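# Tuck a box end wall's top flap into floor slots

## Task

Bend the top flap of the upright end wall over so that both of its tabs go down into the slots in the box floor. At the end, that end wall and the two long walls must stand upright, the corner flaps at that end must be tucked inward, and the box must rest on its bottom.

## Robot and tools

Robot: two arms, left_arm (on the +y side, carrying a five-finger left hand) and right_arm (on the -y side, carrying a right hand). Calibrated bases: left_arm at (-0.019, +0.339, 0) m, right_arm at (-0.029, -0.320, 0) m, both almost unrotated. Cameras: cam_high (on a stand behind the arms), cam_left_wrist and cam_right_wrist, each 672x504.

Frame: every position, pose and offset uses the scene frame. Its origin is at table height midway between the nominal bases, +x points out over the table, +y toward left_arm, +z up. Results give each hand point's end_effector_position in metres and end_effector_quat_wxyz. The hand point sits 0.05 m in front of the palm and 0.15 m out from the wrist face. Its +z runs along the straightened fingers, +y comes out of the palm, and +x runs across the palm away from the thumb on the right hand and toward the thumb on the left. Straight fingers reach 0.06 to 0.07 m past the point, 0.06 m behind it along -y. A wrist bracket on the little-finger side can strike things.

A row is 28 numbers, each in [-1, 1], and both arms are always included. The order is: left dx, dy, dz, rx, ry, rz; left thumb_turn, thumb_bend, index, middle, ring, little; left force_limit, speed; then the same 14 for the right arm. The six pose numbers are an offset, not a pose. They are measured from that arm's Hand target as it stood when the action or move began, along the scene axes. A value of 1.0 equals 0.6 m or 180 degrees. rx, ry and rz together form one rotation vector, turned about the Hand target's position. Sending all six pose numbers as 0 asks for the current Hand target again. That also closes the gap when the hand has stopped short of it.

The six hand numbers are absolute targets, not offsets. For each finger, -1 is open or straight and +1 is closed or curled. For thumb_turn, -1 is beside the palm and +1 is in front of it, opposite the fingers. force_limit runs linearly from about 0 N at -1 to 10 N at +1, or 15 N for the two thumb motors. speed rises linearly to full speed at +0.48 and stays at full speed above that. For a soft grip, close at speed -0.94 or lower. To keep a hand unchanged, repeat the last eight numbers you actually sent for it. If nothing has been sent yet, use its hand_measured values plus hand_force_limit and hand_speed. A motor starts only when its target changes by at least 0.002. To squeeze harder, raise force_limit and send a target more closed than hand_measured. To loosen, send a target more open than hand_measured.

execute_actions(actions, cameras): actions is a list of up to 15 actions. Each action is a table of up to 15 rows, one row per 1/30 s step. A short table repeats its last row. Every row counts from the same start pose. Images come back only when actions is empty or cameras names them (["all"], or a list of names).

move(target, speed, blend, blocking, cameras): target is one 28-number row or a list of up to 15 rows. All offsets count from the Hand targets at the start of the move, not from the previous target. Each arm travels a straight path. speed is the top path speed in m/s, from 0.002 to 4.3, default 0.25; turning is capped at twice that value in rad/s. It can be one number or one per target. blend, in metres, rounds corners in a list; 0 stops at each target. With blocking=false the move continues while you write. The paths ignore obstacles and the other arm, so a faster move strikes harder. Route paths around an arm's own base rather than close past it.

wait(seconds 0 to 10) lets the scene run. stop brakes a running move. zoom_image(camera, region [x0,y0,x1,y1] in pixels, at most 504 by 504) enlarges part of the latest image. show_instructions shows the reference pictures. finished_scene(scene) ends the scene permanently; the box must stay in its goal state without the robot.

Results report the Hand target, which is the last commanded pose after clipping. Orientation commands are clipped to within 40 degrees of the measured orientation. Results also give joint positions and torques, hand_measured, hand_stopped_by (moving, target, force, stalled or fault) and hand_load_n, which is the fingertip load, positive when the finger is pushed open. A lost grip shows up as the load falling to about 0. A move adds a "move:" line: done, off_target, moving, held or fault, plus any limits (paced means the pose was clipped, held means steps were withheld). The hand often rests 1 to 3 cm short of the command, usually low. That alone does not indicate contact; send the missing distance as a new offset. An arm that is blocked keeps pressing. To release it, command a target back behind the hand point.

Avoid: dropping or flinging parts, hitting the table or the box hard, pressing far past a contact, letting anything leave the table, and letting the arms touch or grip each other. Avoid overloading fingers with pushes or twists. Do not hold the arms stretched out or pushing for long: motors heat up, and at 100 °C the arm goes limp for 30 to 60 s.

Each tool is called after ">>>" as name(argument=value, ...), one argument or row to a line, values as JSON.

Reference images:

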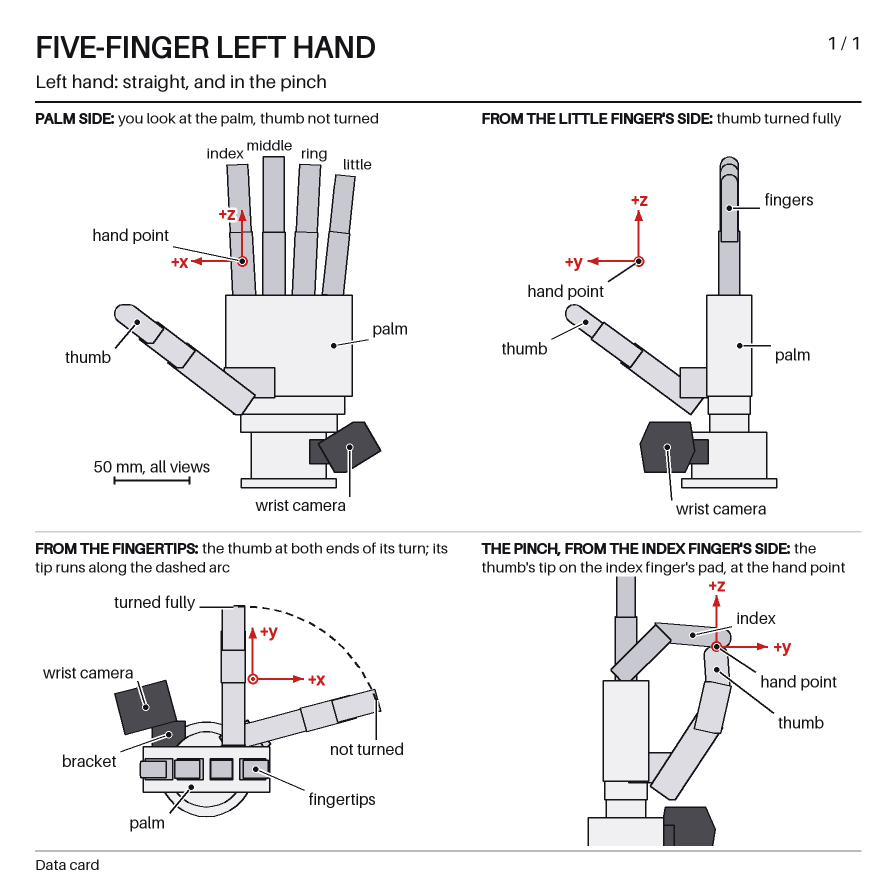

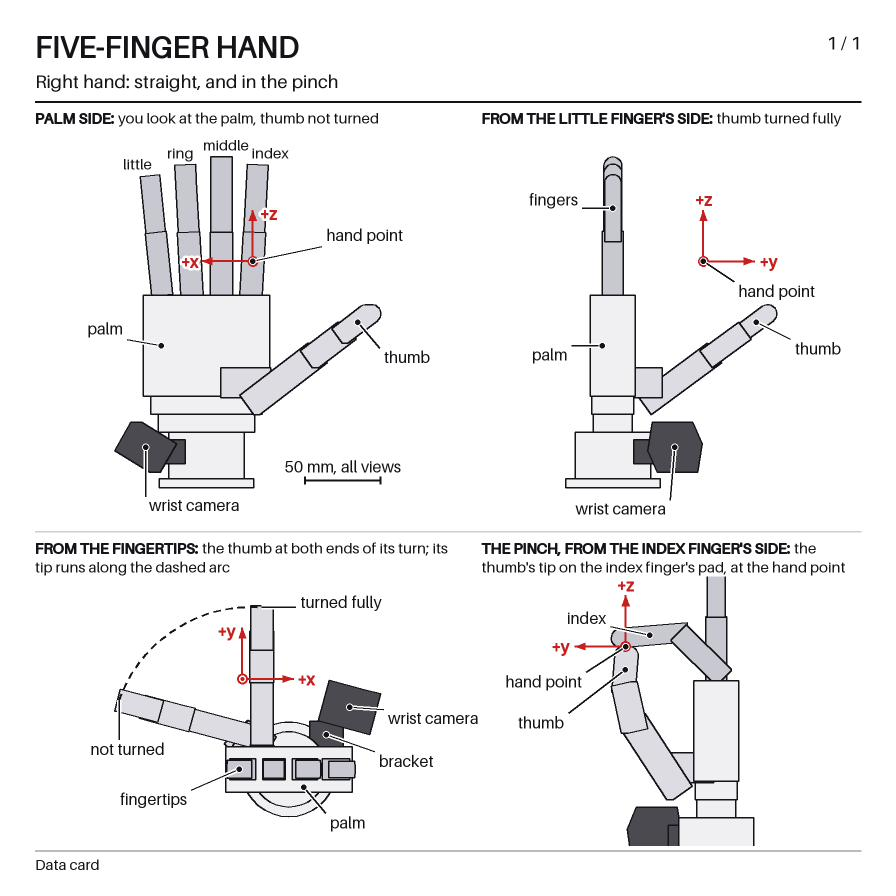

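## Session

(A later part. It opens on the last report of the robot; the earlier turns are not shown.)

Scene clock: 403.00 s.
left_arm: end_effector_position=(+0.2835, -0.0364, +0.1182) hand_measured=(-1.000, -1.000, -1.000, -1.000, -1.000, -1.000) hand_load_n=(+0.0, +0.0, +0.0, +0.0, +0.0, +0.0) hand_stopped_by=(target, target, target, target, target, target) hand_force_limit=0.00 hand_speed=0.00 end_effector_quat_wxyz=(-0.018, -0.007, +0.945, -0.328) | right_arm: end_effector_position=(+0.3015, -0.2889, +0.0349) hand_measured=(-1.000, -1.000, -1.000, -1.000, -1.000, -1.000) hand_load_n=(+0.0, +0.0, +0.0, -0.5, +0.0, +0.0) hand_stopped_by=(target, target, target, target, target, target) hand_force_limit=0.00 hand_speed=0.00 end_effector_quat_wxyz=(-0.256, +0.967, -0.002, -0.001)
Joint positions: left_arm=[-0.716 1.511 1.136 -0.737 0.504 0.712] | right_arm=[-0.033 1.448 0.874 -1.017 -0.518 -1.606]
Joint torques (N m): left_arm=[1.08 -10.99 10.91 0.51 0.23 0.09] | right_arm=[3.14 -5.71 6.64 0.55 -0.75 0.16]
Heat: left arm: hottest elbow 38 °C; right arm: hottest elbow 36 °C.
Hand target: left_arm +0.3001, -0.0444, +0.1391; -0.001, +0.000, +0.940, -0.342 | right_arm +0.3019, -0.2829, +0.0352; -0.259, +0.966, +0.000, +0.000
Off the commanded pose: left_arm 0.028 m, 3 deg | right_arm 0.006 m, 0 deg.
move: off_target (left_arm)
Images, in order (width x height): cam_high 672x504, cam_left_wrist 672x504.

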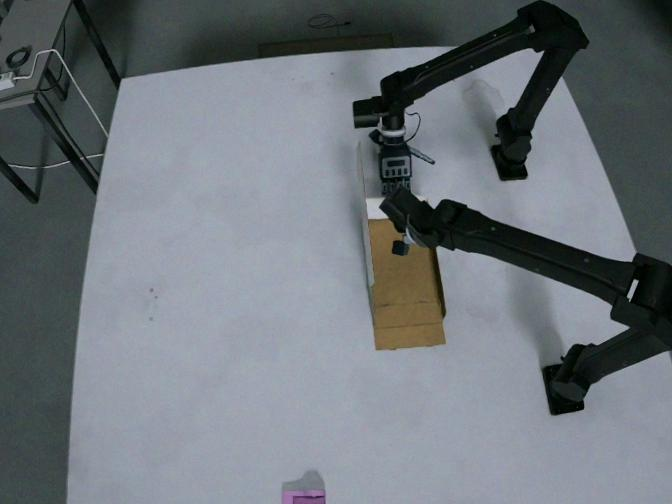

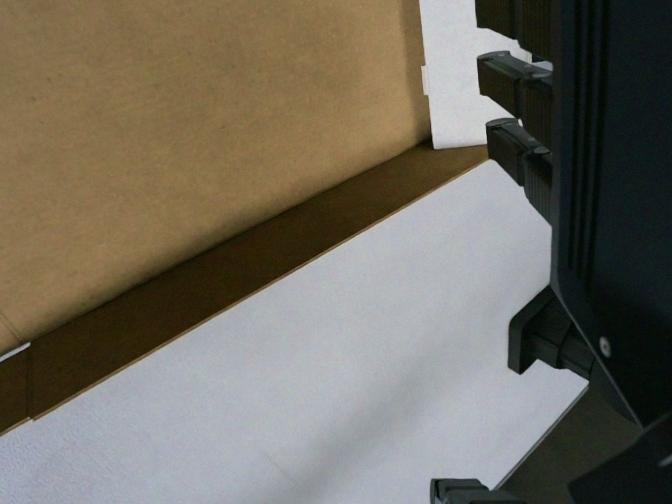

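>>> move(
  target=[
    [0,-0.055,-0.10,0,0,0,-1,-1,-1,-1,-1,-1,0,0, 0,0,0,0,0,0,-1,-1,-1,-1,-1,-1,0,0],
    [0,-0.069,-0.198,0,0,0,-1,-1,-1,-1,-1,-1,0,0, 0,0,0,0,0,0,-1,-1,-1,-1,-1,-1,0,0],
  ],
  speed=[0.1,0.08],
)

>>> move(
  target=[0,-0.042,0.083,0,0,0,-1,-1,-1,-1,-1,-1,0,0, 0,0,0,0,0,0,-1,-1,-1,-1,-1,-1,0,0],
  speed=0.08,
  cameras=["cam_high","cam_left_wrist"],
)

Scene clock: 443.83 s.
left_arm: end_effector_position=(+0.3070, -0.0838, +0.0364) hand_measured=(-1.000, -1.000, -1.000, -1.000, -1.000, -1.000) hand_load_n=(+0.0, +0.0, +0.0, +0.0, +0.0, +0.0) hand_stopped_by=(target, target, target, target, target, target) hand_force_limit=0.00 hand_speed=0.00 end_effector_quat_wxyz=(+0.008, +0.003, +0.937, -0.349) | right_arm: end_effector_position=(+0.3015, -0.2889, +0.0349) hand_measured=(-1.000, -1.000, -1.000, -1.000, -1.000, -1.000) hand_load_n=(+0.0, +0.0, +0.0, -0.5, +0.0, +0.0) hand_stopped_by=(target, target, target, target, target, target) hand_force_limit=0.00 hand_speed=0.00 end_effector_quat_wxyz=(-0.256, +0.967, -0.002, -0.001)
Joint positions: left_arm=[-0.758 1.691 1.102 -0.432 0.481 0.672] | right_arm=[-0.033 1.448 0.874 -1.017 -0.518 -1.606]
Joint torques (N m): left_arm=[-0.79 -10.4 6 1.68 -0.03 -0.13] | right_arm=[3.08 -5.71 6.64 0.58 -0.74 0.16]
Heat: left arm: hottest elbow 42 °C; right arm: hottest elbow 35 °C.
Hand target: left_arm +0.3001, -0.0857, +0.0202; -0.001, +0.000, +0.940, -0.342 | right_arm +0.3019, -0.2829, +0.0352; -0.259, +0.966, +0.000, +0.000
Off the commanded pose: left_arm 0.018 m, 1 deg | right_arm 0.006 m, 0 deg.
move: off_target (left_arm)

Scene clock: 445.10 s.
left_arm: end_effector_position=(+0.2896, -0.0837, +0.0424) hand_measured=(-1.000, -1.000, -1.000, -1.000, -1.000, -1.000) hand_load_n=(+0.0, +0.0, +0.0, -2.0, +0.0, +0.0) hand_stopped_by=(target, target, target, target, target, target) hand_force_limit=0.00 hand_speed=0.00 end_effector_quat_wxyz=(-0.016, -0.011, +0.948, -0.318) | right_arm: end_effector_position=(+0.3015, -0.2889, +0.0349) hand_measured=(-1.000, -1.000, -1.000, -1.000, -1.000, -1.000) hand_load_n=(+0.0, +0.0, +0.0, -0.5, +0.0, +0.0) hand_stopped_by=(target, target, target, target, target, target) hand_force_limit=0.00 hand_speed=0.00 end_effector_quat_wxyz=(-0.256, +0.967, -0.002, -0.001)
Joint positions: left_arm=[-0.787 1.691 1.139 -0.539 0.454 0.641] | right_arm=[-0.033 1.448 0.874 -1.017 -0.518 -1.606]
Joint torques (N m): left_arm=[-1.2 -13.22 11.18 0.9 0.31 -0.19] | right_arm=[3.14 -5.77 6.65 0.57 -0.74 0.16]
Heat: left arm: hottest elbow 42 °C; right arm: hottest elbow 35 °C.
Hand target: left_arm +0.3001, -0.1109, +0.0699; -0.001, +0.000, +0.940, -0.342 | right_arm +0.3019, -0.2829, +0.0352; -0.259, +0.966, +0.000, +0.000
Off the commanded pose: left_arm 0.040 m, 4 deg | right_arm 0.006 m, 0 deg.
move: off_target (left_arm)
Images, in order (width x height): cam_high 672x504, cam_left_wrist 672x504.

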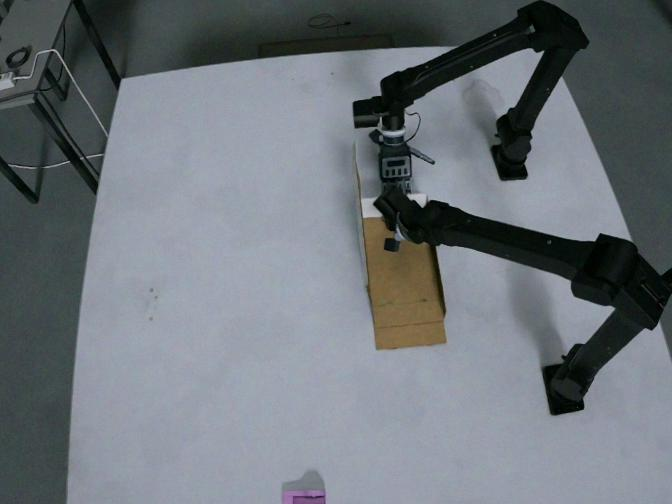

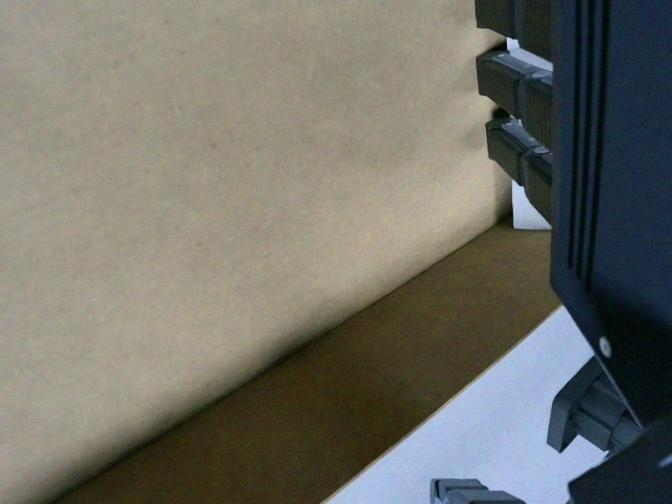

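>>> move(
  target=[0,-0.042,0.0,0,0,0,-1,-1,-1,-1,-1,-1,0,0, 0,0,0,0,0,0,-1,-1,-1,-1,-1,-1,0,0],
  speed=0.08,
  cameras=["cam_high","cam_left_wrist"],
)

>>> zoom_image(
  camera="cam_high",
  region=[340, 100, 500, 260],
)

Scene clock: 452.33 s.
left_arm: end_effector_position=(+0.2929, -0.1006, +0.0568) hand_measured=(-1.000, -1.000, -1.000, -1.000, -1.000, -1.000) hand_load_n=(-0.5, +0.0, +0.0, -4.5, +0.0, +0.0) hand_stopped_by=(target, target, target, target, target, target) hand_force_limit=0.00 hand_speed=0.00 end_effector_quat_wxyz=(-0.008, -0.013, +0.947, -0.322) | right_arm: end_effector_position=(+0.3013, -0.2890, +0.0349) hand_measured=(-1.000, -1.000, -1.000, -1.000, -1.000, -1.000) hand_load_n=(+0.0, +0.0, -1.0, +0.0, -1.5, +0.0) hand_stopped_by=(target, target, target, target, target, target) hand_force_limit=0.00 hand_speed=0.00 end_effector_quat_wxyz=(-0.256, +0.967, -0.003, -0.001)
Joint positions: left_arm=[-0.808 1.694 1.184 -0.555 0.436 0.613] | right_arm=[-0.033 1.448 0.874 -1.017 -0.517 -1.603]
Joint torques (N m): left_arm=[-2.2 -10.64 12.04 1.65 0.32 -0.24] | right_arm=[3.08 -5.71 6.65 0.57 -0.8 0.13]
Heat: left arm: hottest elbow 41 °C; right arm: hottest elbow 35 °C.
Hand target: left_arm +0.3002, -0.1360, +0.0700; -0.001, +0.000, +0.940, -0.342 | right_arm +0.3018, -0.2829, +0.0352; -0.259, +0.966, +0.000, +0.000
Off the commanded pose: left_arm 0.039 m, 3 deg | right_arm 0.006 m, 1 deg.
move: off_target (left_arm)
Images, in order (width x height): cam_high 672x504, cam_left_wrist 672x504.

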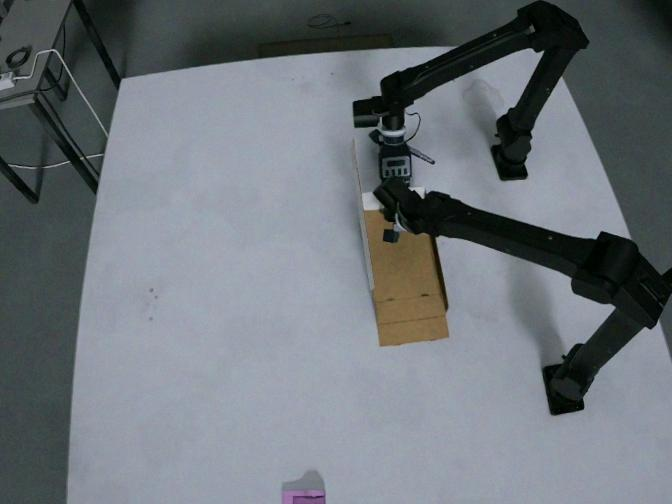

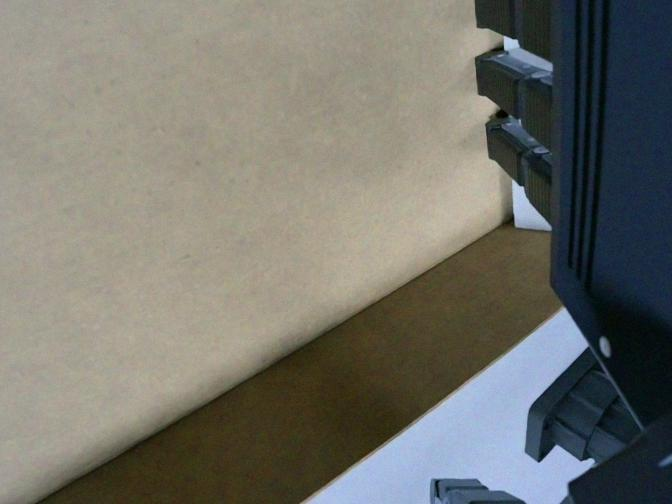

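Scaled by 3.150 from the camera's 672x504 image, which has a finer 960x720 frame.

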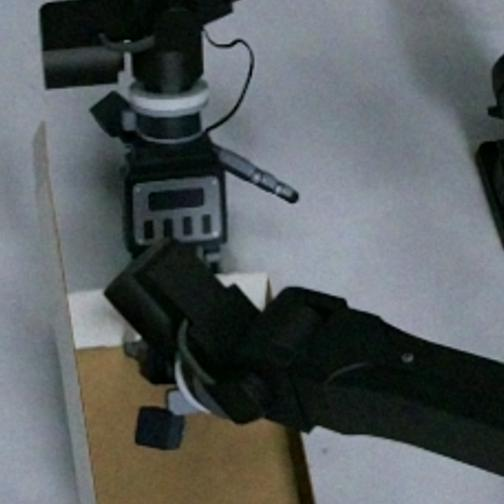

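>>> move(
  target=[0,-0.008,-0.083,0,0,0,-1,-1,-1,-1,-1,-1,0,0, 0,0,0,0,0,0,-1,-1,-1,-1,-1,-1,0,0],
  speed=0.08,
  cameras=["cam_high","cam_left_wrist"],
)

>>> zoom_image(
  camera="cam_high",
  region=[340, 100, 500, 260],
)

Scene clock: 461.63 s.
left_arm: end_effector_position=(+0.3058, -0.1179, +0.0408) hand_measured=(-1.000, -1.000, -1.000, -1.000, -1.000, -1.000) hand_load_n=(+0.0, +0.0, +0.0, -3.5, +0.0, +0.0) hand_stopped_by=(target, target, target, target, target, target) hand_force_limit=0.00 hand_speed=0.00 end_effector_quat_wxyz=(+0.008, -0.009, +0.940, -0.341) | right_arm: end_effector_position=(+0.3015, -0.2925, +0.0352) hand_measured=(-1.000, -1.000, -1.000, -1.000, -1.000, -1.000) hand_load_n=(+0.0, +0.0, +0.0, +1.0, -6.0, +0.0) hand_stopped_by=(target, target, target, target, target, target) hand_force_limit=0.00 hand_speed=0.00 end_effector_quat_wxyz=(-0.253, +0.967, -0.011, +0.000)
Joint positions: left_arm=[-0.811 1.739 1.184 -0.454 0.435 0.605] | right_arm=[-0.041 1.447 0.874 -1.016 -0.511 -1.595]
Joint torques (N m): left_arm=[-2.37 -8.94 8.62 2.43 0.2 -0.2] | right_arm=[3.78 -5.66 6.64 0.5 -1.06 0.02]
Heat: left arm: hottest elbow 41 °C; right arm: hottest elbow 35 °C.
Hand target: left_arm +0.3000, -0.1409, +0.0201; -0.001, +0.000, +0.940, -0.342 | right_arm +0.3018, -0.2828, +0.0352; -0.259, +0.966, +0.000, +0.000
Off the commanded pose: left_arm 0.031 m, 1 deg | right_arm 0.010 m, 1 deg.
move: off_target (left_arm)
Images, in order (width x height): cam_high 672x504, cam_left_wrist 672x504.

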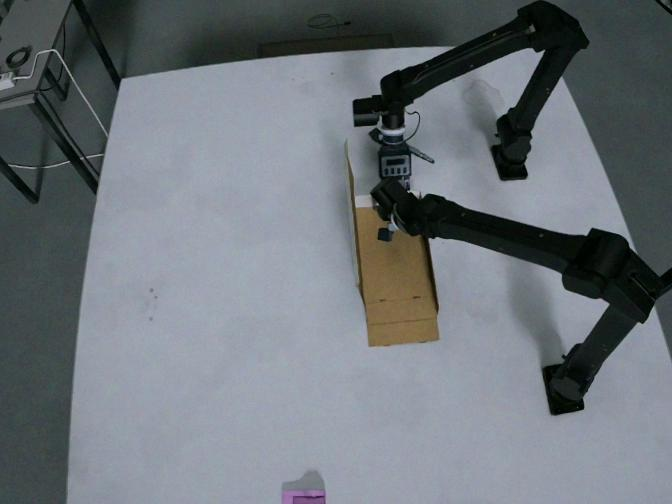

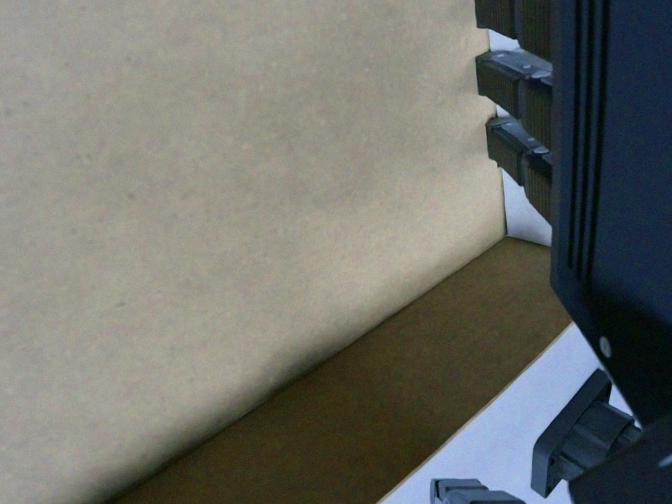

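Scaled by 3.150 from the camera's 672x504 image, which has a finer 960x720 frame.

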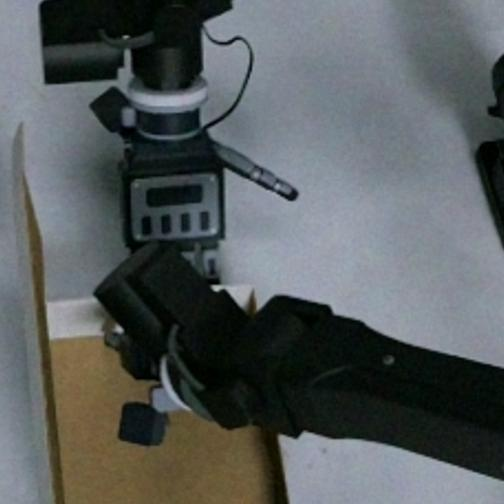

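>>> move(
  target=[
    [0,0.09,0.03,0,0,0,-1,-1,-1,-1,-1,-1,0,0, 0,0,0,0,0,0,-1,-1,-1,-1,-1,-1,0,0],
    [0,0.15,0.2,0,0,0,-1,-1,-1,-1,-1,-1,0,0, 0,0,0,0,0,0,-1,-1,-1,-1,-1,-1,0,0],
  ],
  speed=0.1,
  cameras=["cam_high","cam_left_wrist"],
)

>>> zoom_image(
  camera="cam_high",
  region=[340, 100, 500, 260],
)

>>> zoom_image(
  camera="cam_left_wrist",
  region=[300, 0, 550, 200],
)

Scene clock: 476.30 s.
left_arm: end_effector_position=(+0.2836, -0.0429, +0.1189) hand_measured=(-1.000, -1.000, -1.000, -1.000, -1.000, -1.000) hand_load_n=(+0.0, +0.0, +0.0, +0.0, +0.0, +0.0) hand_stopped_by=(target, target, target, target, target, target) hand_force_limit=0.00 hand_speed=0.00 end_effector_quat_wxyz=(-0.018, -0.007, +0.945, -0.327) | right_arm: end_effector_position=(+0.3003, -0.2870, +0.0351) hand_measured=(-1.000, -1.000, -1.000, -1.000, -1.000, -1.000) hand_load_n=(+0.0, +0.0, +0.0, +0.0, +0.0, +0.0) hand_stopped_by=(target, target, target, target, target, target) hand_force_limit=0.00 hand_speed=0.00 end_effector_quat_wxyz=(-0.257, +0.966, -0.006, -0.002)
Joint positions: left_arm=[-0.727 1.52 1.149 -0.735 0.499 0.701] | right_arm=[-0.03 1.447 0.872 -1.016 -0.52 -1.595]
Joint torques (N m): left_arm=[0.97 -11.22 10.89 0.57 0.25 0.11] | right_arm=[2.84 -5.6 6.83 0.51 -0.67 0.03]
Heat: left arm: hottest elbow 40 °C; right arm: hottest elbow 35 °C.
Hand target: left_arm +0.3001, -0.0510, +0.1402; -0.001, +0.000, +0.940, -0.342 | right_arm +0.3019, -0.2828, +0.0353; -0.259, +0.966, +0.000, +0.000
Off the commanded pose: left_arm 0.028 m, 3 deg | right_arm 0.004 m, 1 deg.
move: off_target (left_arm)
Images, in order (width x height): cam_high 672x504, cam_left_wrist 672x504.

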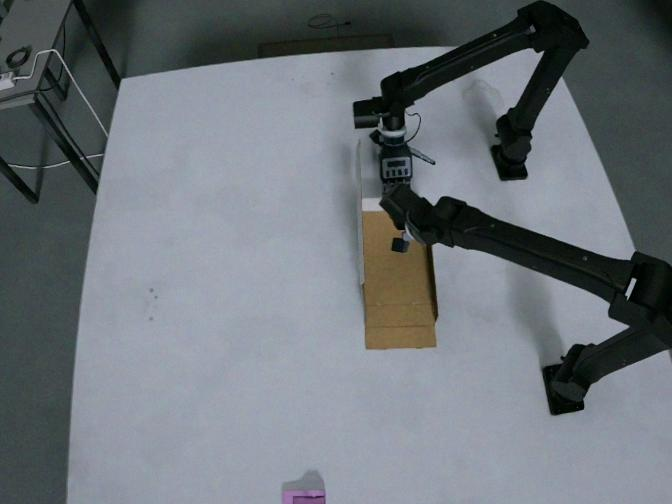

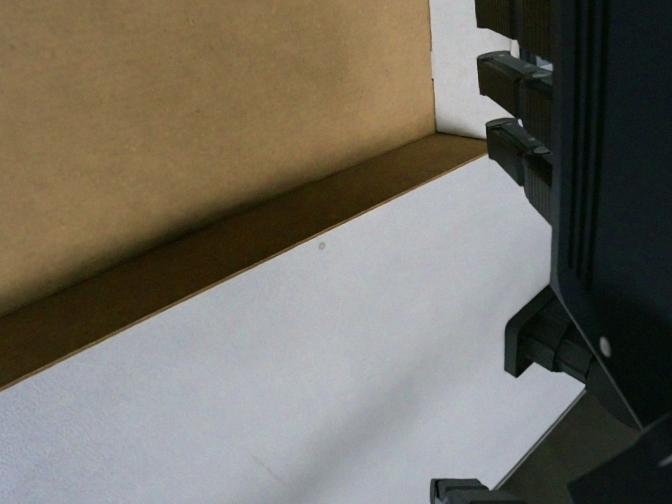

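Scaled by 3.150 from the camera's 672x504 image, which has a finer 960x720 frame.

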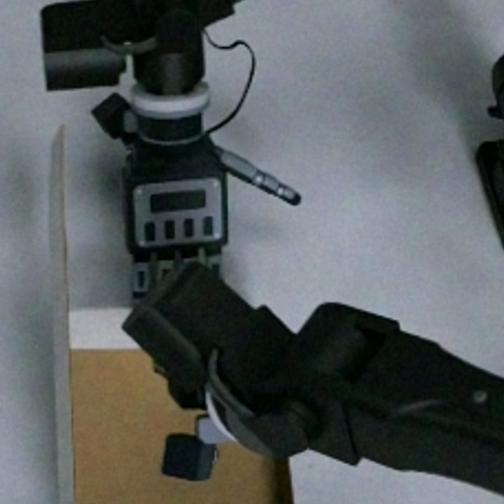

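Scaled by 2.016 from the camera's 672x504 image, which has a finer 960x720 frame.

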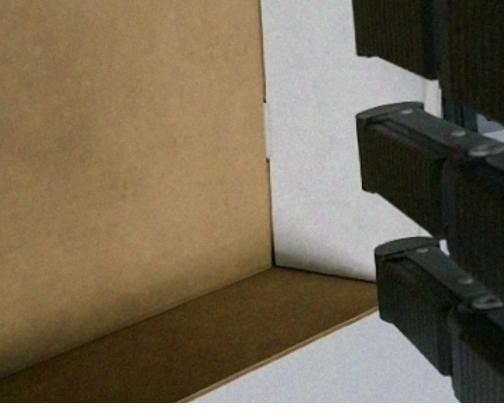

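>>> move(
  target=[
    [0,0,0.133,0,0,0,-1,-1,-1,-1,-1,-1,0,0, 0,0,0,0,0,0,-1,-1,-1,-1,-1,-1,0,0],
    [0.017,-0.06,0.133,0,0,0,-1,-1,-1,-1,-1,-1,0,0, 0,0,0,0,0,0,-1,-1,-1,-1,-1,-1,0,0],
  ],
  speed=0.15,
  cameras=["cam_left_wrist"],
)

>>> zoom_image(
  camera="cam_left_wrist",
  region=[200, 0, 450, 220],
)

Scene clock: 492.37 s.
left_arm: end_effector_position=(+0.3007, -0.0716, +0.2041) hand_measured=(-1.000, -1.000, -1.000, -1.000, -1.000, -1.000) hand_load_n=(+0.0, +0.0, +0.0, +0.0, +0.0, +0.0) hand_stopped_by=(target, target, target, target, target, target) hand_force_limit=0.00 hand_speed=0.00 end_effector_quat_wxyz=(-0.012, -0.003, +0.944, -0.330) | right_arm: end_effector_position=(+0.3003, -0.2870, +0.0351) hand_measured=(-1.000, -1.000, -1.000, -1.000, -1.000, -1.000) hand_load_n=(+0.0, -0.5, +0.0, +0.0, +0.0, +0.0) hand_stopped_by=(target, target, target, target, target, target) hand_force_limit=0.00 hand_speed=0.00 end_effector_quat_wxyz=(-0.257, +0.966, -0.006, -0.002)
Joint positions: left_arm=[-0.749 1.536 1.396 -0.944 0.486 0.684] | right_arm=[-0.03 1.447 0.872 -1.016 -0.52 -1.595]
Joint torques (N m): left_arm=[-0.5 -10.4 11.78 0.98 0.05 -0.16] | right_arm=[2.84 -5.6 6.83 0.53 -0.67 0.03]
Heat: left arm: hottest elbow 40 °C; right arm: hottest elbow 35 °C.
Hand target: left_arm +0.3103, -0.0870, +0.2200; -0.001, +0.000, +0.940, -0.342 | right_arm +0.3019, -0.2828, +0.0353; -0.259, +0.966, +0.000, +0.000
Off the commanded pose: left_arm 0.024 m, 2 deg | right_arm 0.005 m, 1 deg.
move: off_target (left_arm)
Images, in order (width x height): cam_left_wrist 672x504.

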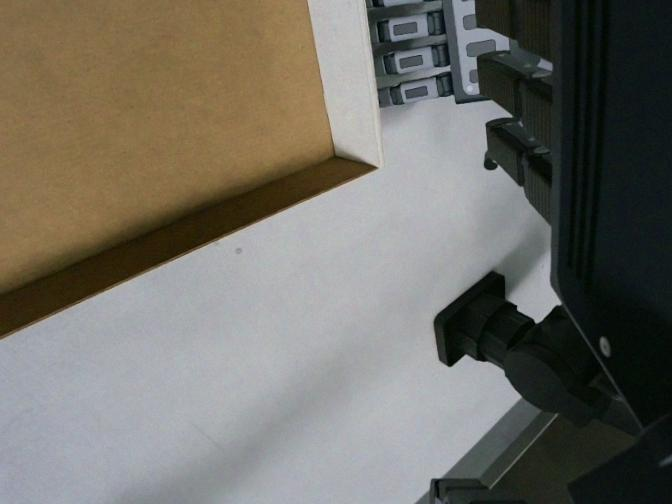

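Scaled by 2.016 from the camera's 672x504 image, which has a finer 960x720 frame.

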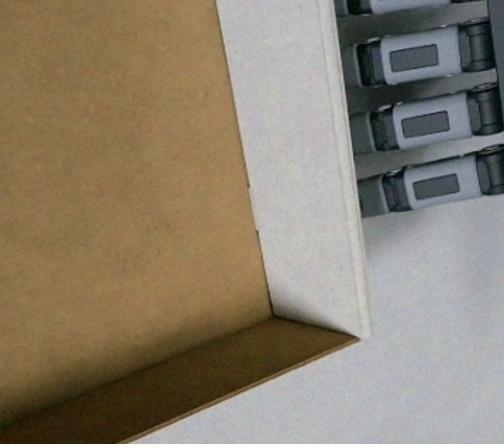

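>>> zoom_image(
  camera="cam_left_wrist",
  region=[290, 60, 400, 180],
)

>>> zoom_image(
  camera="cam_left_wrist",
  region=[270, 0, 380, 100],
)

Scaled by 4.200 from the camera's 672x504 image, which has a finer 960x720 frame.

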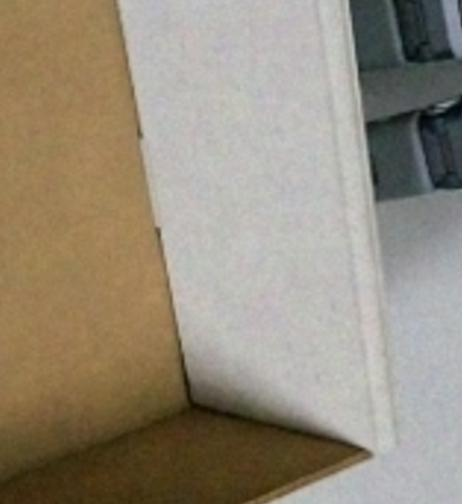

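Scaled by 4.582 from the camera's 672x504 image, which has a finer 960x720 frame.

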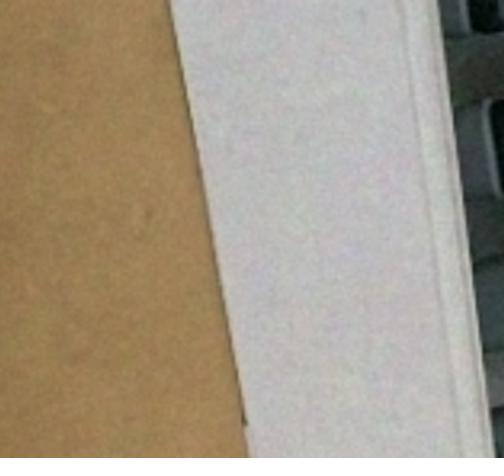

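>>> move(
  target=[0.058,0.02,0.083,0,0,0,-1,-1,-1,-1,-1,-1,0,0, 0,0,0,0,0,0,-1,-1,-1,-1,-1,-1,0,0],
  speed=0.15,
  cameras=["cam_left_wrist"],
)

>>> zoom_image(
  camera="cam_left_wrist",
  region=[260, 0, 420, 160],
)

Scene clock: 512.37 s.
left_arm: end_effector_position=(+0.3328, -0.0675, +0.2545) hand_measured=(-1.000, -1.000, -1.000, -1.000, -1.000, -1.000) hand_load_n=(+0.0, +0.0, +0.0, +0.0, -0.5, +0.0) hand_stopped_by=(target, target, target, target, target, target) hand_force_limit=0.00 hand_speed=0.00 end_effector_quat_wxyz=(-0.012, -0.008, +0.943, -0.332) | right_arm: end_effector_position=(+0.3003, -0.2870, +0.0351) hand_measured=(-1.000, -1.000, -1.000, -1.000, -1.000, -1.000) hand_load_n=(+0.0, +0.0, +0.0, +0.0, +0.0, +0.0) hand_stopped_by=(target, target, target, target, target, target) hand_force_limit=0.00 hand_speed=0.00 end_effector_quat_wxyz=(-0.257, +0.966, -0.006, -0.002)
Joint positions: left_arm=[-0.698 1.583 1.585 -1.105 0.51 0.724] | right_arm=[-0.03 1.447 0.872 -1.016 -0.52 -1.595]
Joint torques (N m): left_arm=[0.44 -11.4 11.89 0.61 0.26 0.07] | right_arm=[2.78 -5.54 6.83 0.51 -0.67 0.03]
Heat: left arm: hottest elbow 41 °C; right arm: hottest elbow 36 °C.
Hand target: left_arm +0.3451, -0.0749, +0.2697; -0.001, +0.000, +0.940, -0.342 | right_arm +0.3019, -0.2828, +0.0353; -0.259, +0.966, +0.000, +0.000
Off the commanded pose: left_arm 0.021 m, 2 deg | right_arm 0.005 m, 1 deg.
move: off_target (left_arm)
Images, in order (width x height): cam_left_wrist 672x504.

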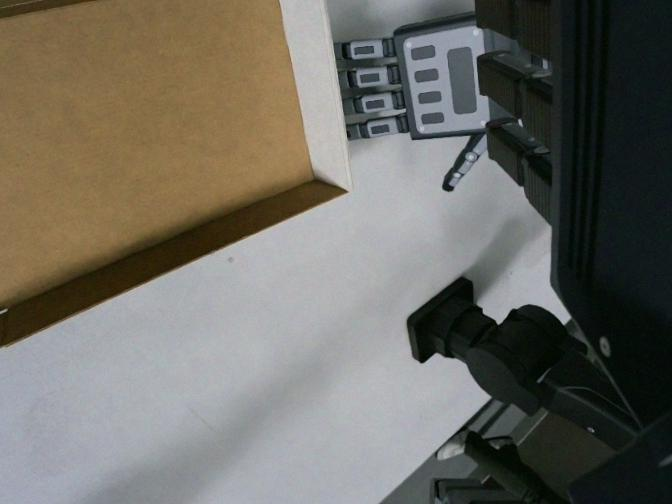

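Scaled by 3.150 from the camera's 672x504 image, which has a finer 960x720 frame.

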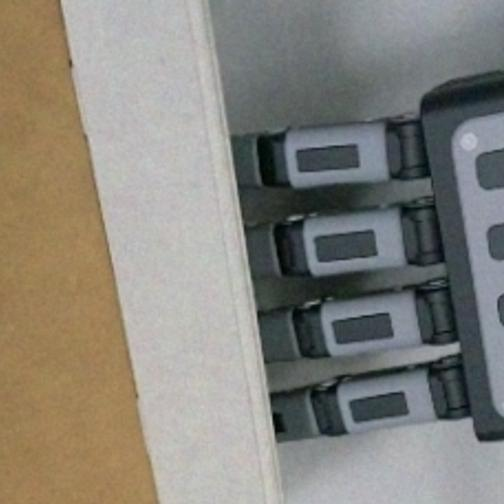

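>>> zoom_image(
  camera="cam_left_wrist",
  region=[270, 0, 320, 60],
)

>>> zoom_image(
  camera="cam_left_wrist",
  region=[285, 110, 335, 170],
)

Scaled by 8.400 from the camera's 672x504 image, which has a finer 960x720 frame.

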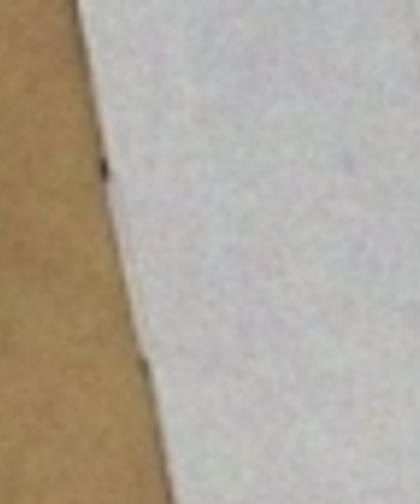

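Scaled by 8.400 from the camera's 672x504 image, which has a finer 960x720 frame.

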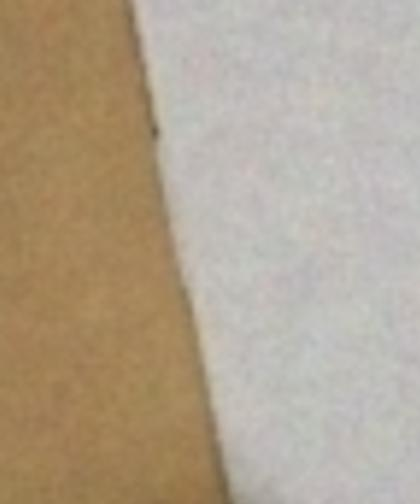

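>>> move(
  target=[-0.075,0.035,-0.217,0,0,0,-1,-1,-1,-1,-1,-1,0,0, 0,0,0,0,0,0,-1,-1,-1,-1,-1,-1,0,0],
  speed=0.15,
  cameras=["cam_left_wrist"],
)

>>> zoom_image(
  camera="cam_left_wrist",
  region=[400, 0, 480, 80],
)

>>> zoom_image(
  camera="cam_left_wrist",
  region=[400, 70, 480, 150],
)

Scene clock: 538.30 s.
left_arm: end_effector_position=(+0.3040, -0.0506, +0.1366) hand_measured=(-1.000, -1.000, -1.000, -1.000, -1.000, -1.000) hand_load_n=(+0.0, +0.0, +0.0, +0.0, +0.0, +0.0) hand_stopped_by=(target, target, target, target, target, target) hand_force_limit=0.00 hand_speed=0.00 end_effector_quat_wxyz=(-0.004, -0.001, +0.941, -0.338) | right_arm: end_effector_position=(+0.3003, -0.2870, +0.0351) hand_measured=(-1.000, -1.000, -1.000, -1.000, -1.000, -1.000) hand_load_n=(+0.0, +0.0, +0.0, +0.5, +0.0, +0.0) hand_stopped_by=(target, target, target, target, target, target) hand_force_limit=0.00 hand_speed=0.00 end_effector_quat_wxyz=(-0.257, +0.966, -0.006, -0.002)
Joint positions: left_arm=[-0.712 1.535 1.212 -0.755 0.504 0.72] | right_arm=[-0.03 1.447 0.872 -1.016 -0.52 -1.595]
Joint torques (N m): left_arm=[-0.62 -11.99 6.9 1.51 0.05 -0.2] | right_arm=[2.9 -5.6 6.83 0.51 -0.67 0.03]
Motor temperatures (°C): left_arm=[25 28 44 24 25 24] | right_arm=[26 27 36 24 26 24]
Heat: left arm: hottest elbow 44 °C; right arm: hottest elbow 36 °C.
Hand target: left_arm +0.3001, -0.0539, +0.1395; -0.001, +0.000, +0.940, -0.342 | right_arm +0.3019, -0.2828, +0.0353; -0.259, +0.966, +0.000, +0.000
Off the commanded pose: left_arm 0.006 m, 1 deg | right_arm 0.005 m, 1 deg.
move: done
Images, in order (width x height): cam_left_wrist 672x504.

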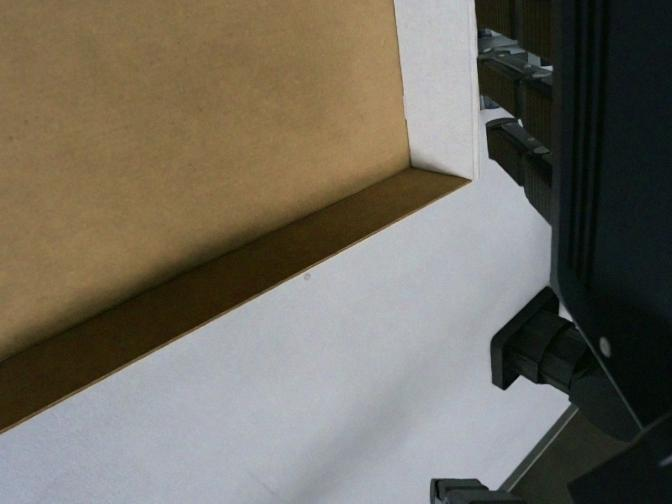

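Scaled by 6.300 from the camera's 672x504 image, which has a finer 960x720 frame.

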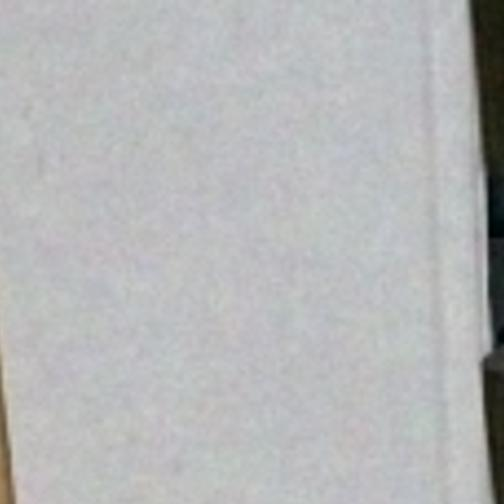

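Scaled by 6.300 from the camera's 672x504 image, which has a finer 960x720 frame.

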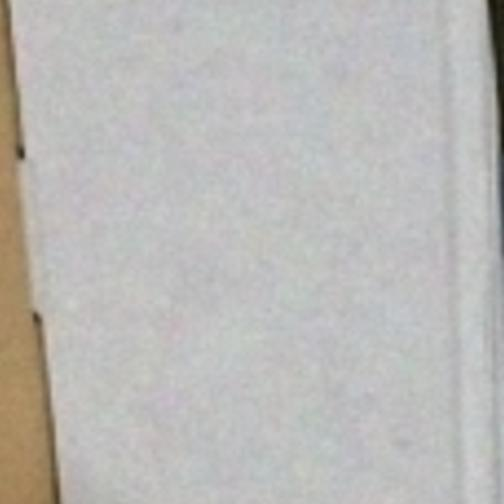

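>>> move(
  target=[
    [0,0,0,0,0,0,-1,-1,-1,-1,-1,-1,0,0, 0,-0.117,0.01,0,0,0,-1,-1,-1,-1,-1,-1,0,0],
    [0,0,0,0,0,0,-1,-1,-1,-1,-1,-1,0,0, 0,-0.16,0.4,0,0,0,-1,-1,-1,-1,-1,-1,0,0],
  ],
  speed=[0.1,0.2],
  cameras=["all"],
)

>>> zoom_image(
  camera="cam_left_wrist",
  region=[400, 70, 480, 150],
)

Scene clock: 560.57 s.
left_arm: end_effector_position=(+0.3041, -0.0507, +0.1366) hand_measured=(-1.000, -1.000, -1.000, -1.000, -1.000, -1.000) hand_load_n=(+0.0, +0.0, +0.0, +0.0, +0.0, +0.0) hand_stopped_by=(target, target, target, target, target, target) hand_force_limit=0.00 hand_speed=0.00 end_effector_quat_wxyz=(-0.004, -0.001, +0.941, -0.338) | right_arm: end_effector_position=(+0.2946, -0.3731, +0.2582) hand_measured=(-1.000, -1.000, -1.000, -1.000, -1.000, -1.000) hand_load_n=(+0.0, +0.0, +0.0, +0.0, +0.0, +0.0) hand_stopped_by=(target, target, target, target, target, target) hand_force_limit=0.00 hand_speed=0.00 end_effector_quat_wxyz=(-0.237, +0.971, -0.010, +0.038)
Joint positions: left_arm=[-0.712 1.535 1.212 -0.755 0.503 0.719] | right_arm=[-0.257 1.267 1.323 -1.675 -0.483 -1.82]
Joint torques (N m): left_arm=[-0.5 -12.16 6.87 1.54 0.05 -0.14] | right_arm=[1.14 -4.48 12.05 -0.14 -0.34 0.18]
Heat: left arm: hottest elbow 40 °C; right arm: hottest elbow 36 °C.
Hand target: left_arm +0.3002, -0.0539, +0.1395; +0.000, +0.000, +0.940, -0.342 | right_arm +0.3020, -0.3789, +0.2753; -0.259, +0.966, +0.000, +0.000
Off the commanded pose: left_arm 0.006 m, 1 deg | right_arm 0.019 m, 5 deg.
joint sent to its limit (right arm) — joint 4 (wrist pitch), lower limit. The joint targets are off in orientation, not in position.
move: off_target (right_arm)

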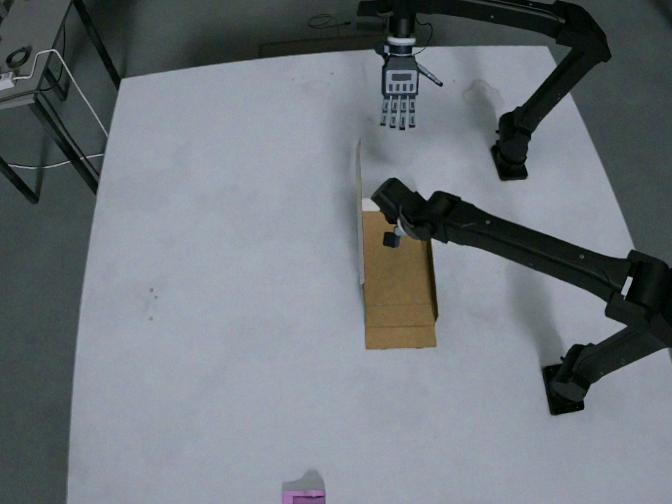

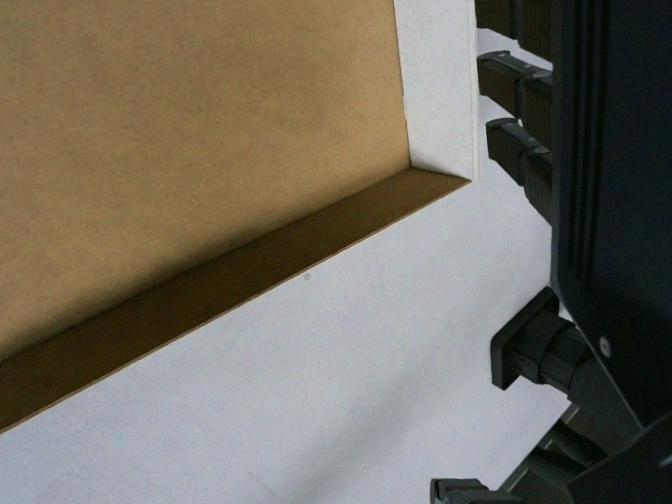

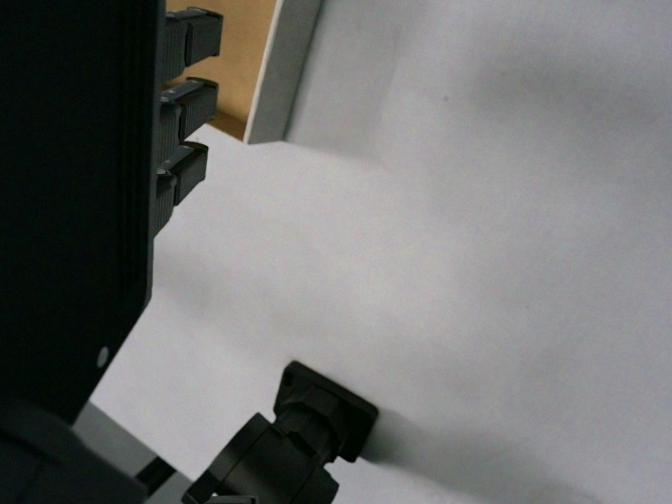

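Scaled by 6.300 from the camera's 672x504 image, which has a finer 960x720 frame.

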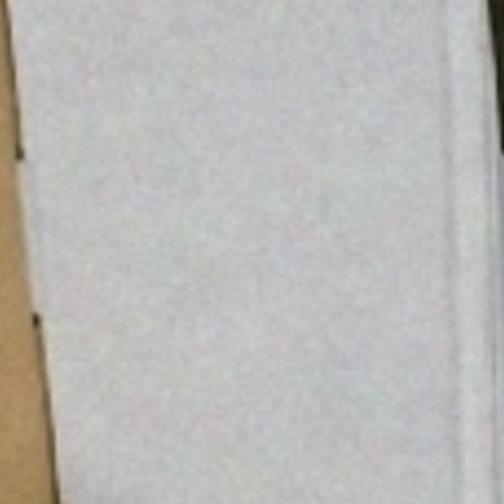

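>>> move(
  target=[0,0.04,-0.1,0,0,0,-1,-1,-1,-1,-1,-1,0,0, 0,0,0,0,0,0,-1,-1,-1,-1,-1,-1,0,0],
  speed=0.1,
  cameras=["cam_left_wrist"],
)

>>> zoom_image(
  camera="cam_left_wrist",
  region=[390, 60, 490, 200],
)

Scene clock: 643.80 s.
left_arm: end_effector_position=(+0.2968, -0.0330, +0.0893) hand_measured=(-1.000, -1.000, -1.000, -1.000, -1.000, -1.000) hand_load_n=(+0.0, +0.0, +0.0, +0.0, +0.0, +0.0) hand_stopped_by=(target, target, target, target, target, target) hand_force_limit=0.00 hand_speed=0.00 end_effector_quat_wxyz=(+0.000, -0.001, +0.939, -0.344) | right_arm: end_effector_position=(+0.2945, -0.3731, +0.2582) hand_measured=(-1.000, -1.000, -1.000, -1.000, -1.000, -1.000) hand_load_n=(+0.0, +0.0, +0.0, +0.0, +0.0, +0.0) hand_stopped_by=(target, target, target, target, target, target) hand_force_limit=0.00 hand_speed=0.00 end_effector_quat_wxyz=(-0.237, +0.971, -0.010, +0.038)
Joint positions: left_arm=[-0.691 1.534 1.073 -0.61 0.516 0.736] | right_arm=[-0.257 1.267 1.323 -1.675 -0.483 -1.82]
Joint torques (N m): left_arm=[0.91 -9.47 6.58 1.43 0.25 0.06] | right_arm=[1.2 -4.42 12.07 -0.16 -0.34 0.16]
Motor temperatures (°C): left_arm=[25 28 36 24 24 24] | right_arm=[26 26 39 23 25 24]
Heat: left arm: hottest elbow 36 °C; right arm: hottest elbow 39 °C.
Hand target: left_arm +0.3001, -0.0299, +0.0796; -0.001, +0.000, +0.940, -0.342 | right_arm +0.3020, -0.3788, +0.2753; -0.259, +0.966, +0.000, +0.000
Off the commanded pose: left_arm 0.011 m, 0 deg | right_arm 0.020 m, 5 deg.
joint sent to its limit (right arm) — joint 4 (wrist pitch), lower limit. The joint targets are off in orientation, not in position.
move: off_target (left_arm, right_arm)
Images, in order (width x height): cam_left_wrist 672x504.

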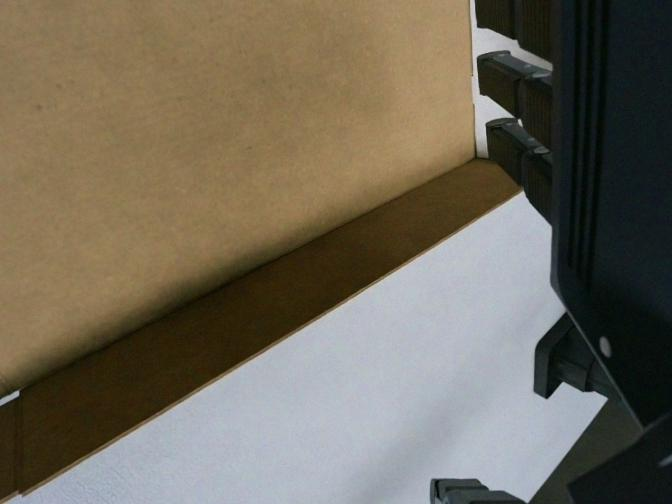

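Scaled by 3.600 from the camera's 672x504 image, which has a finer 960x720 frame.

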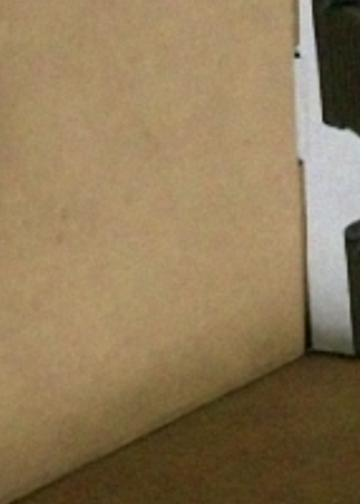

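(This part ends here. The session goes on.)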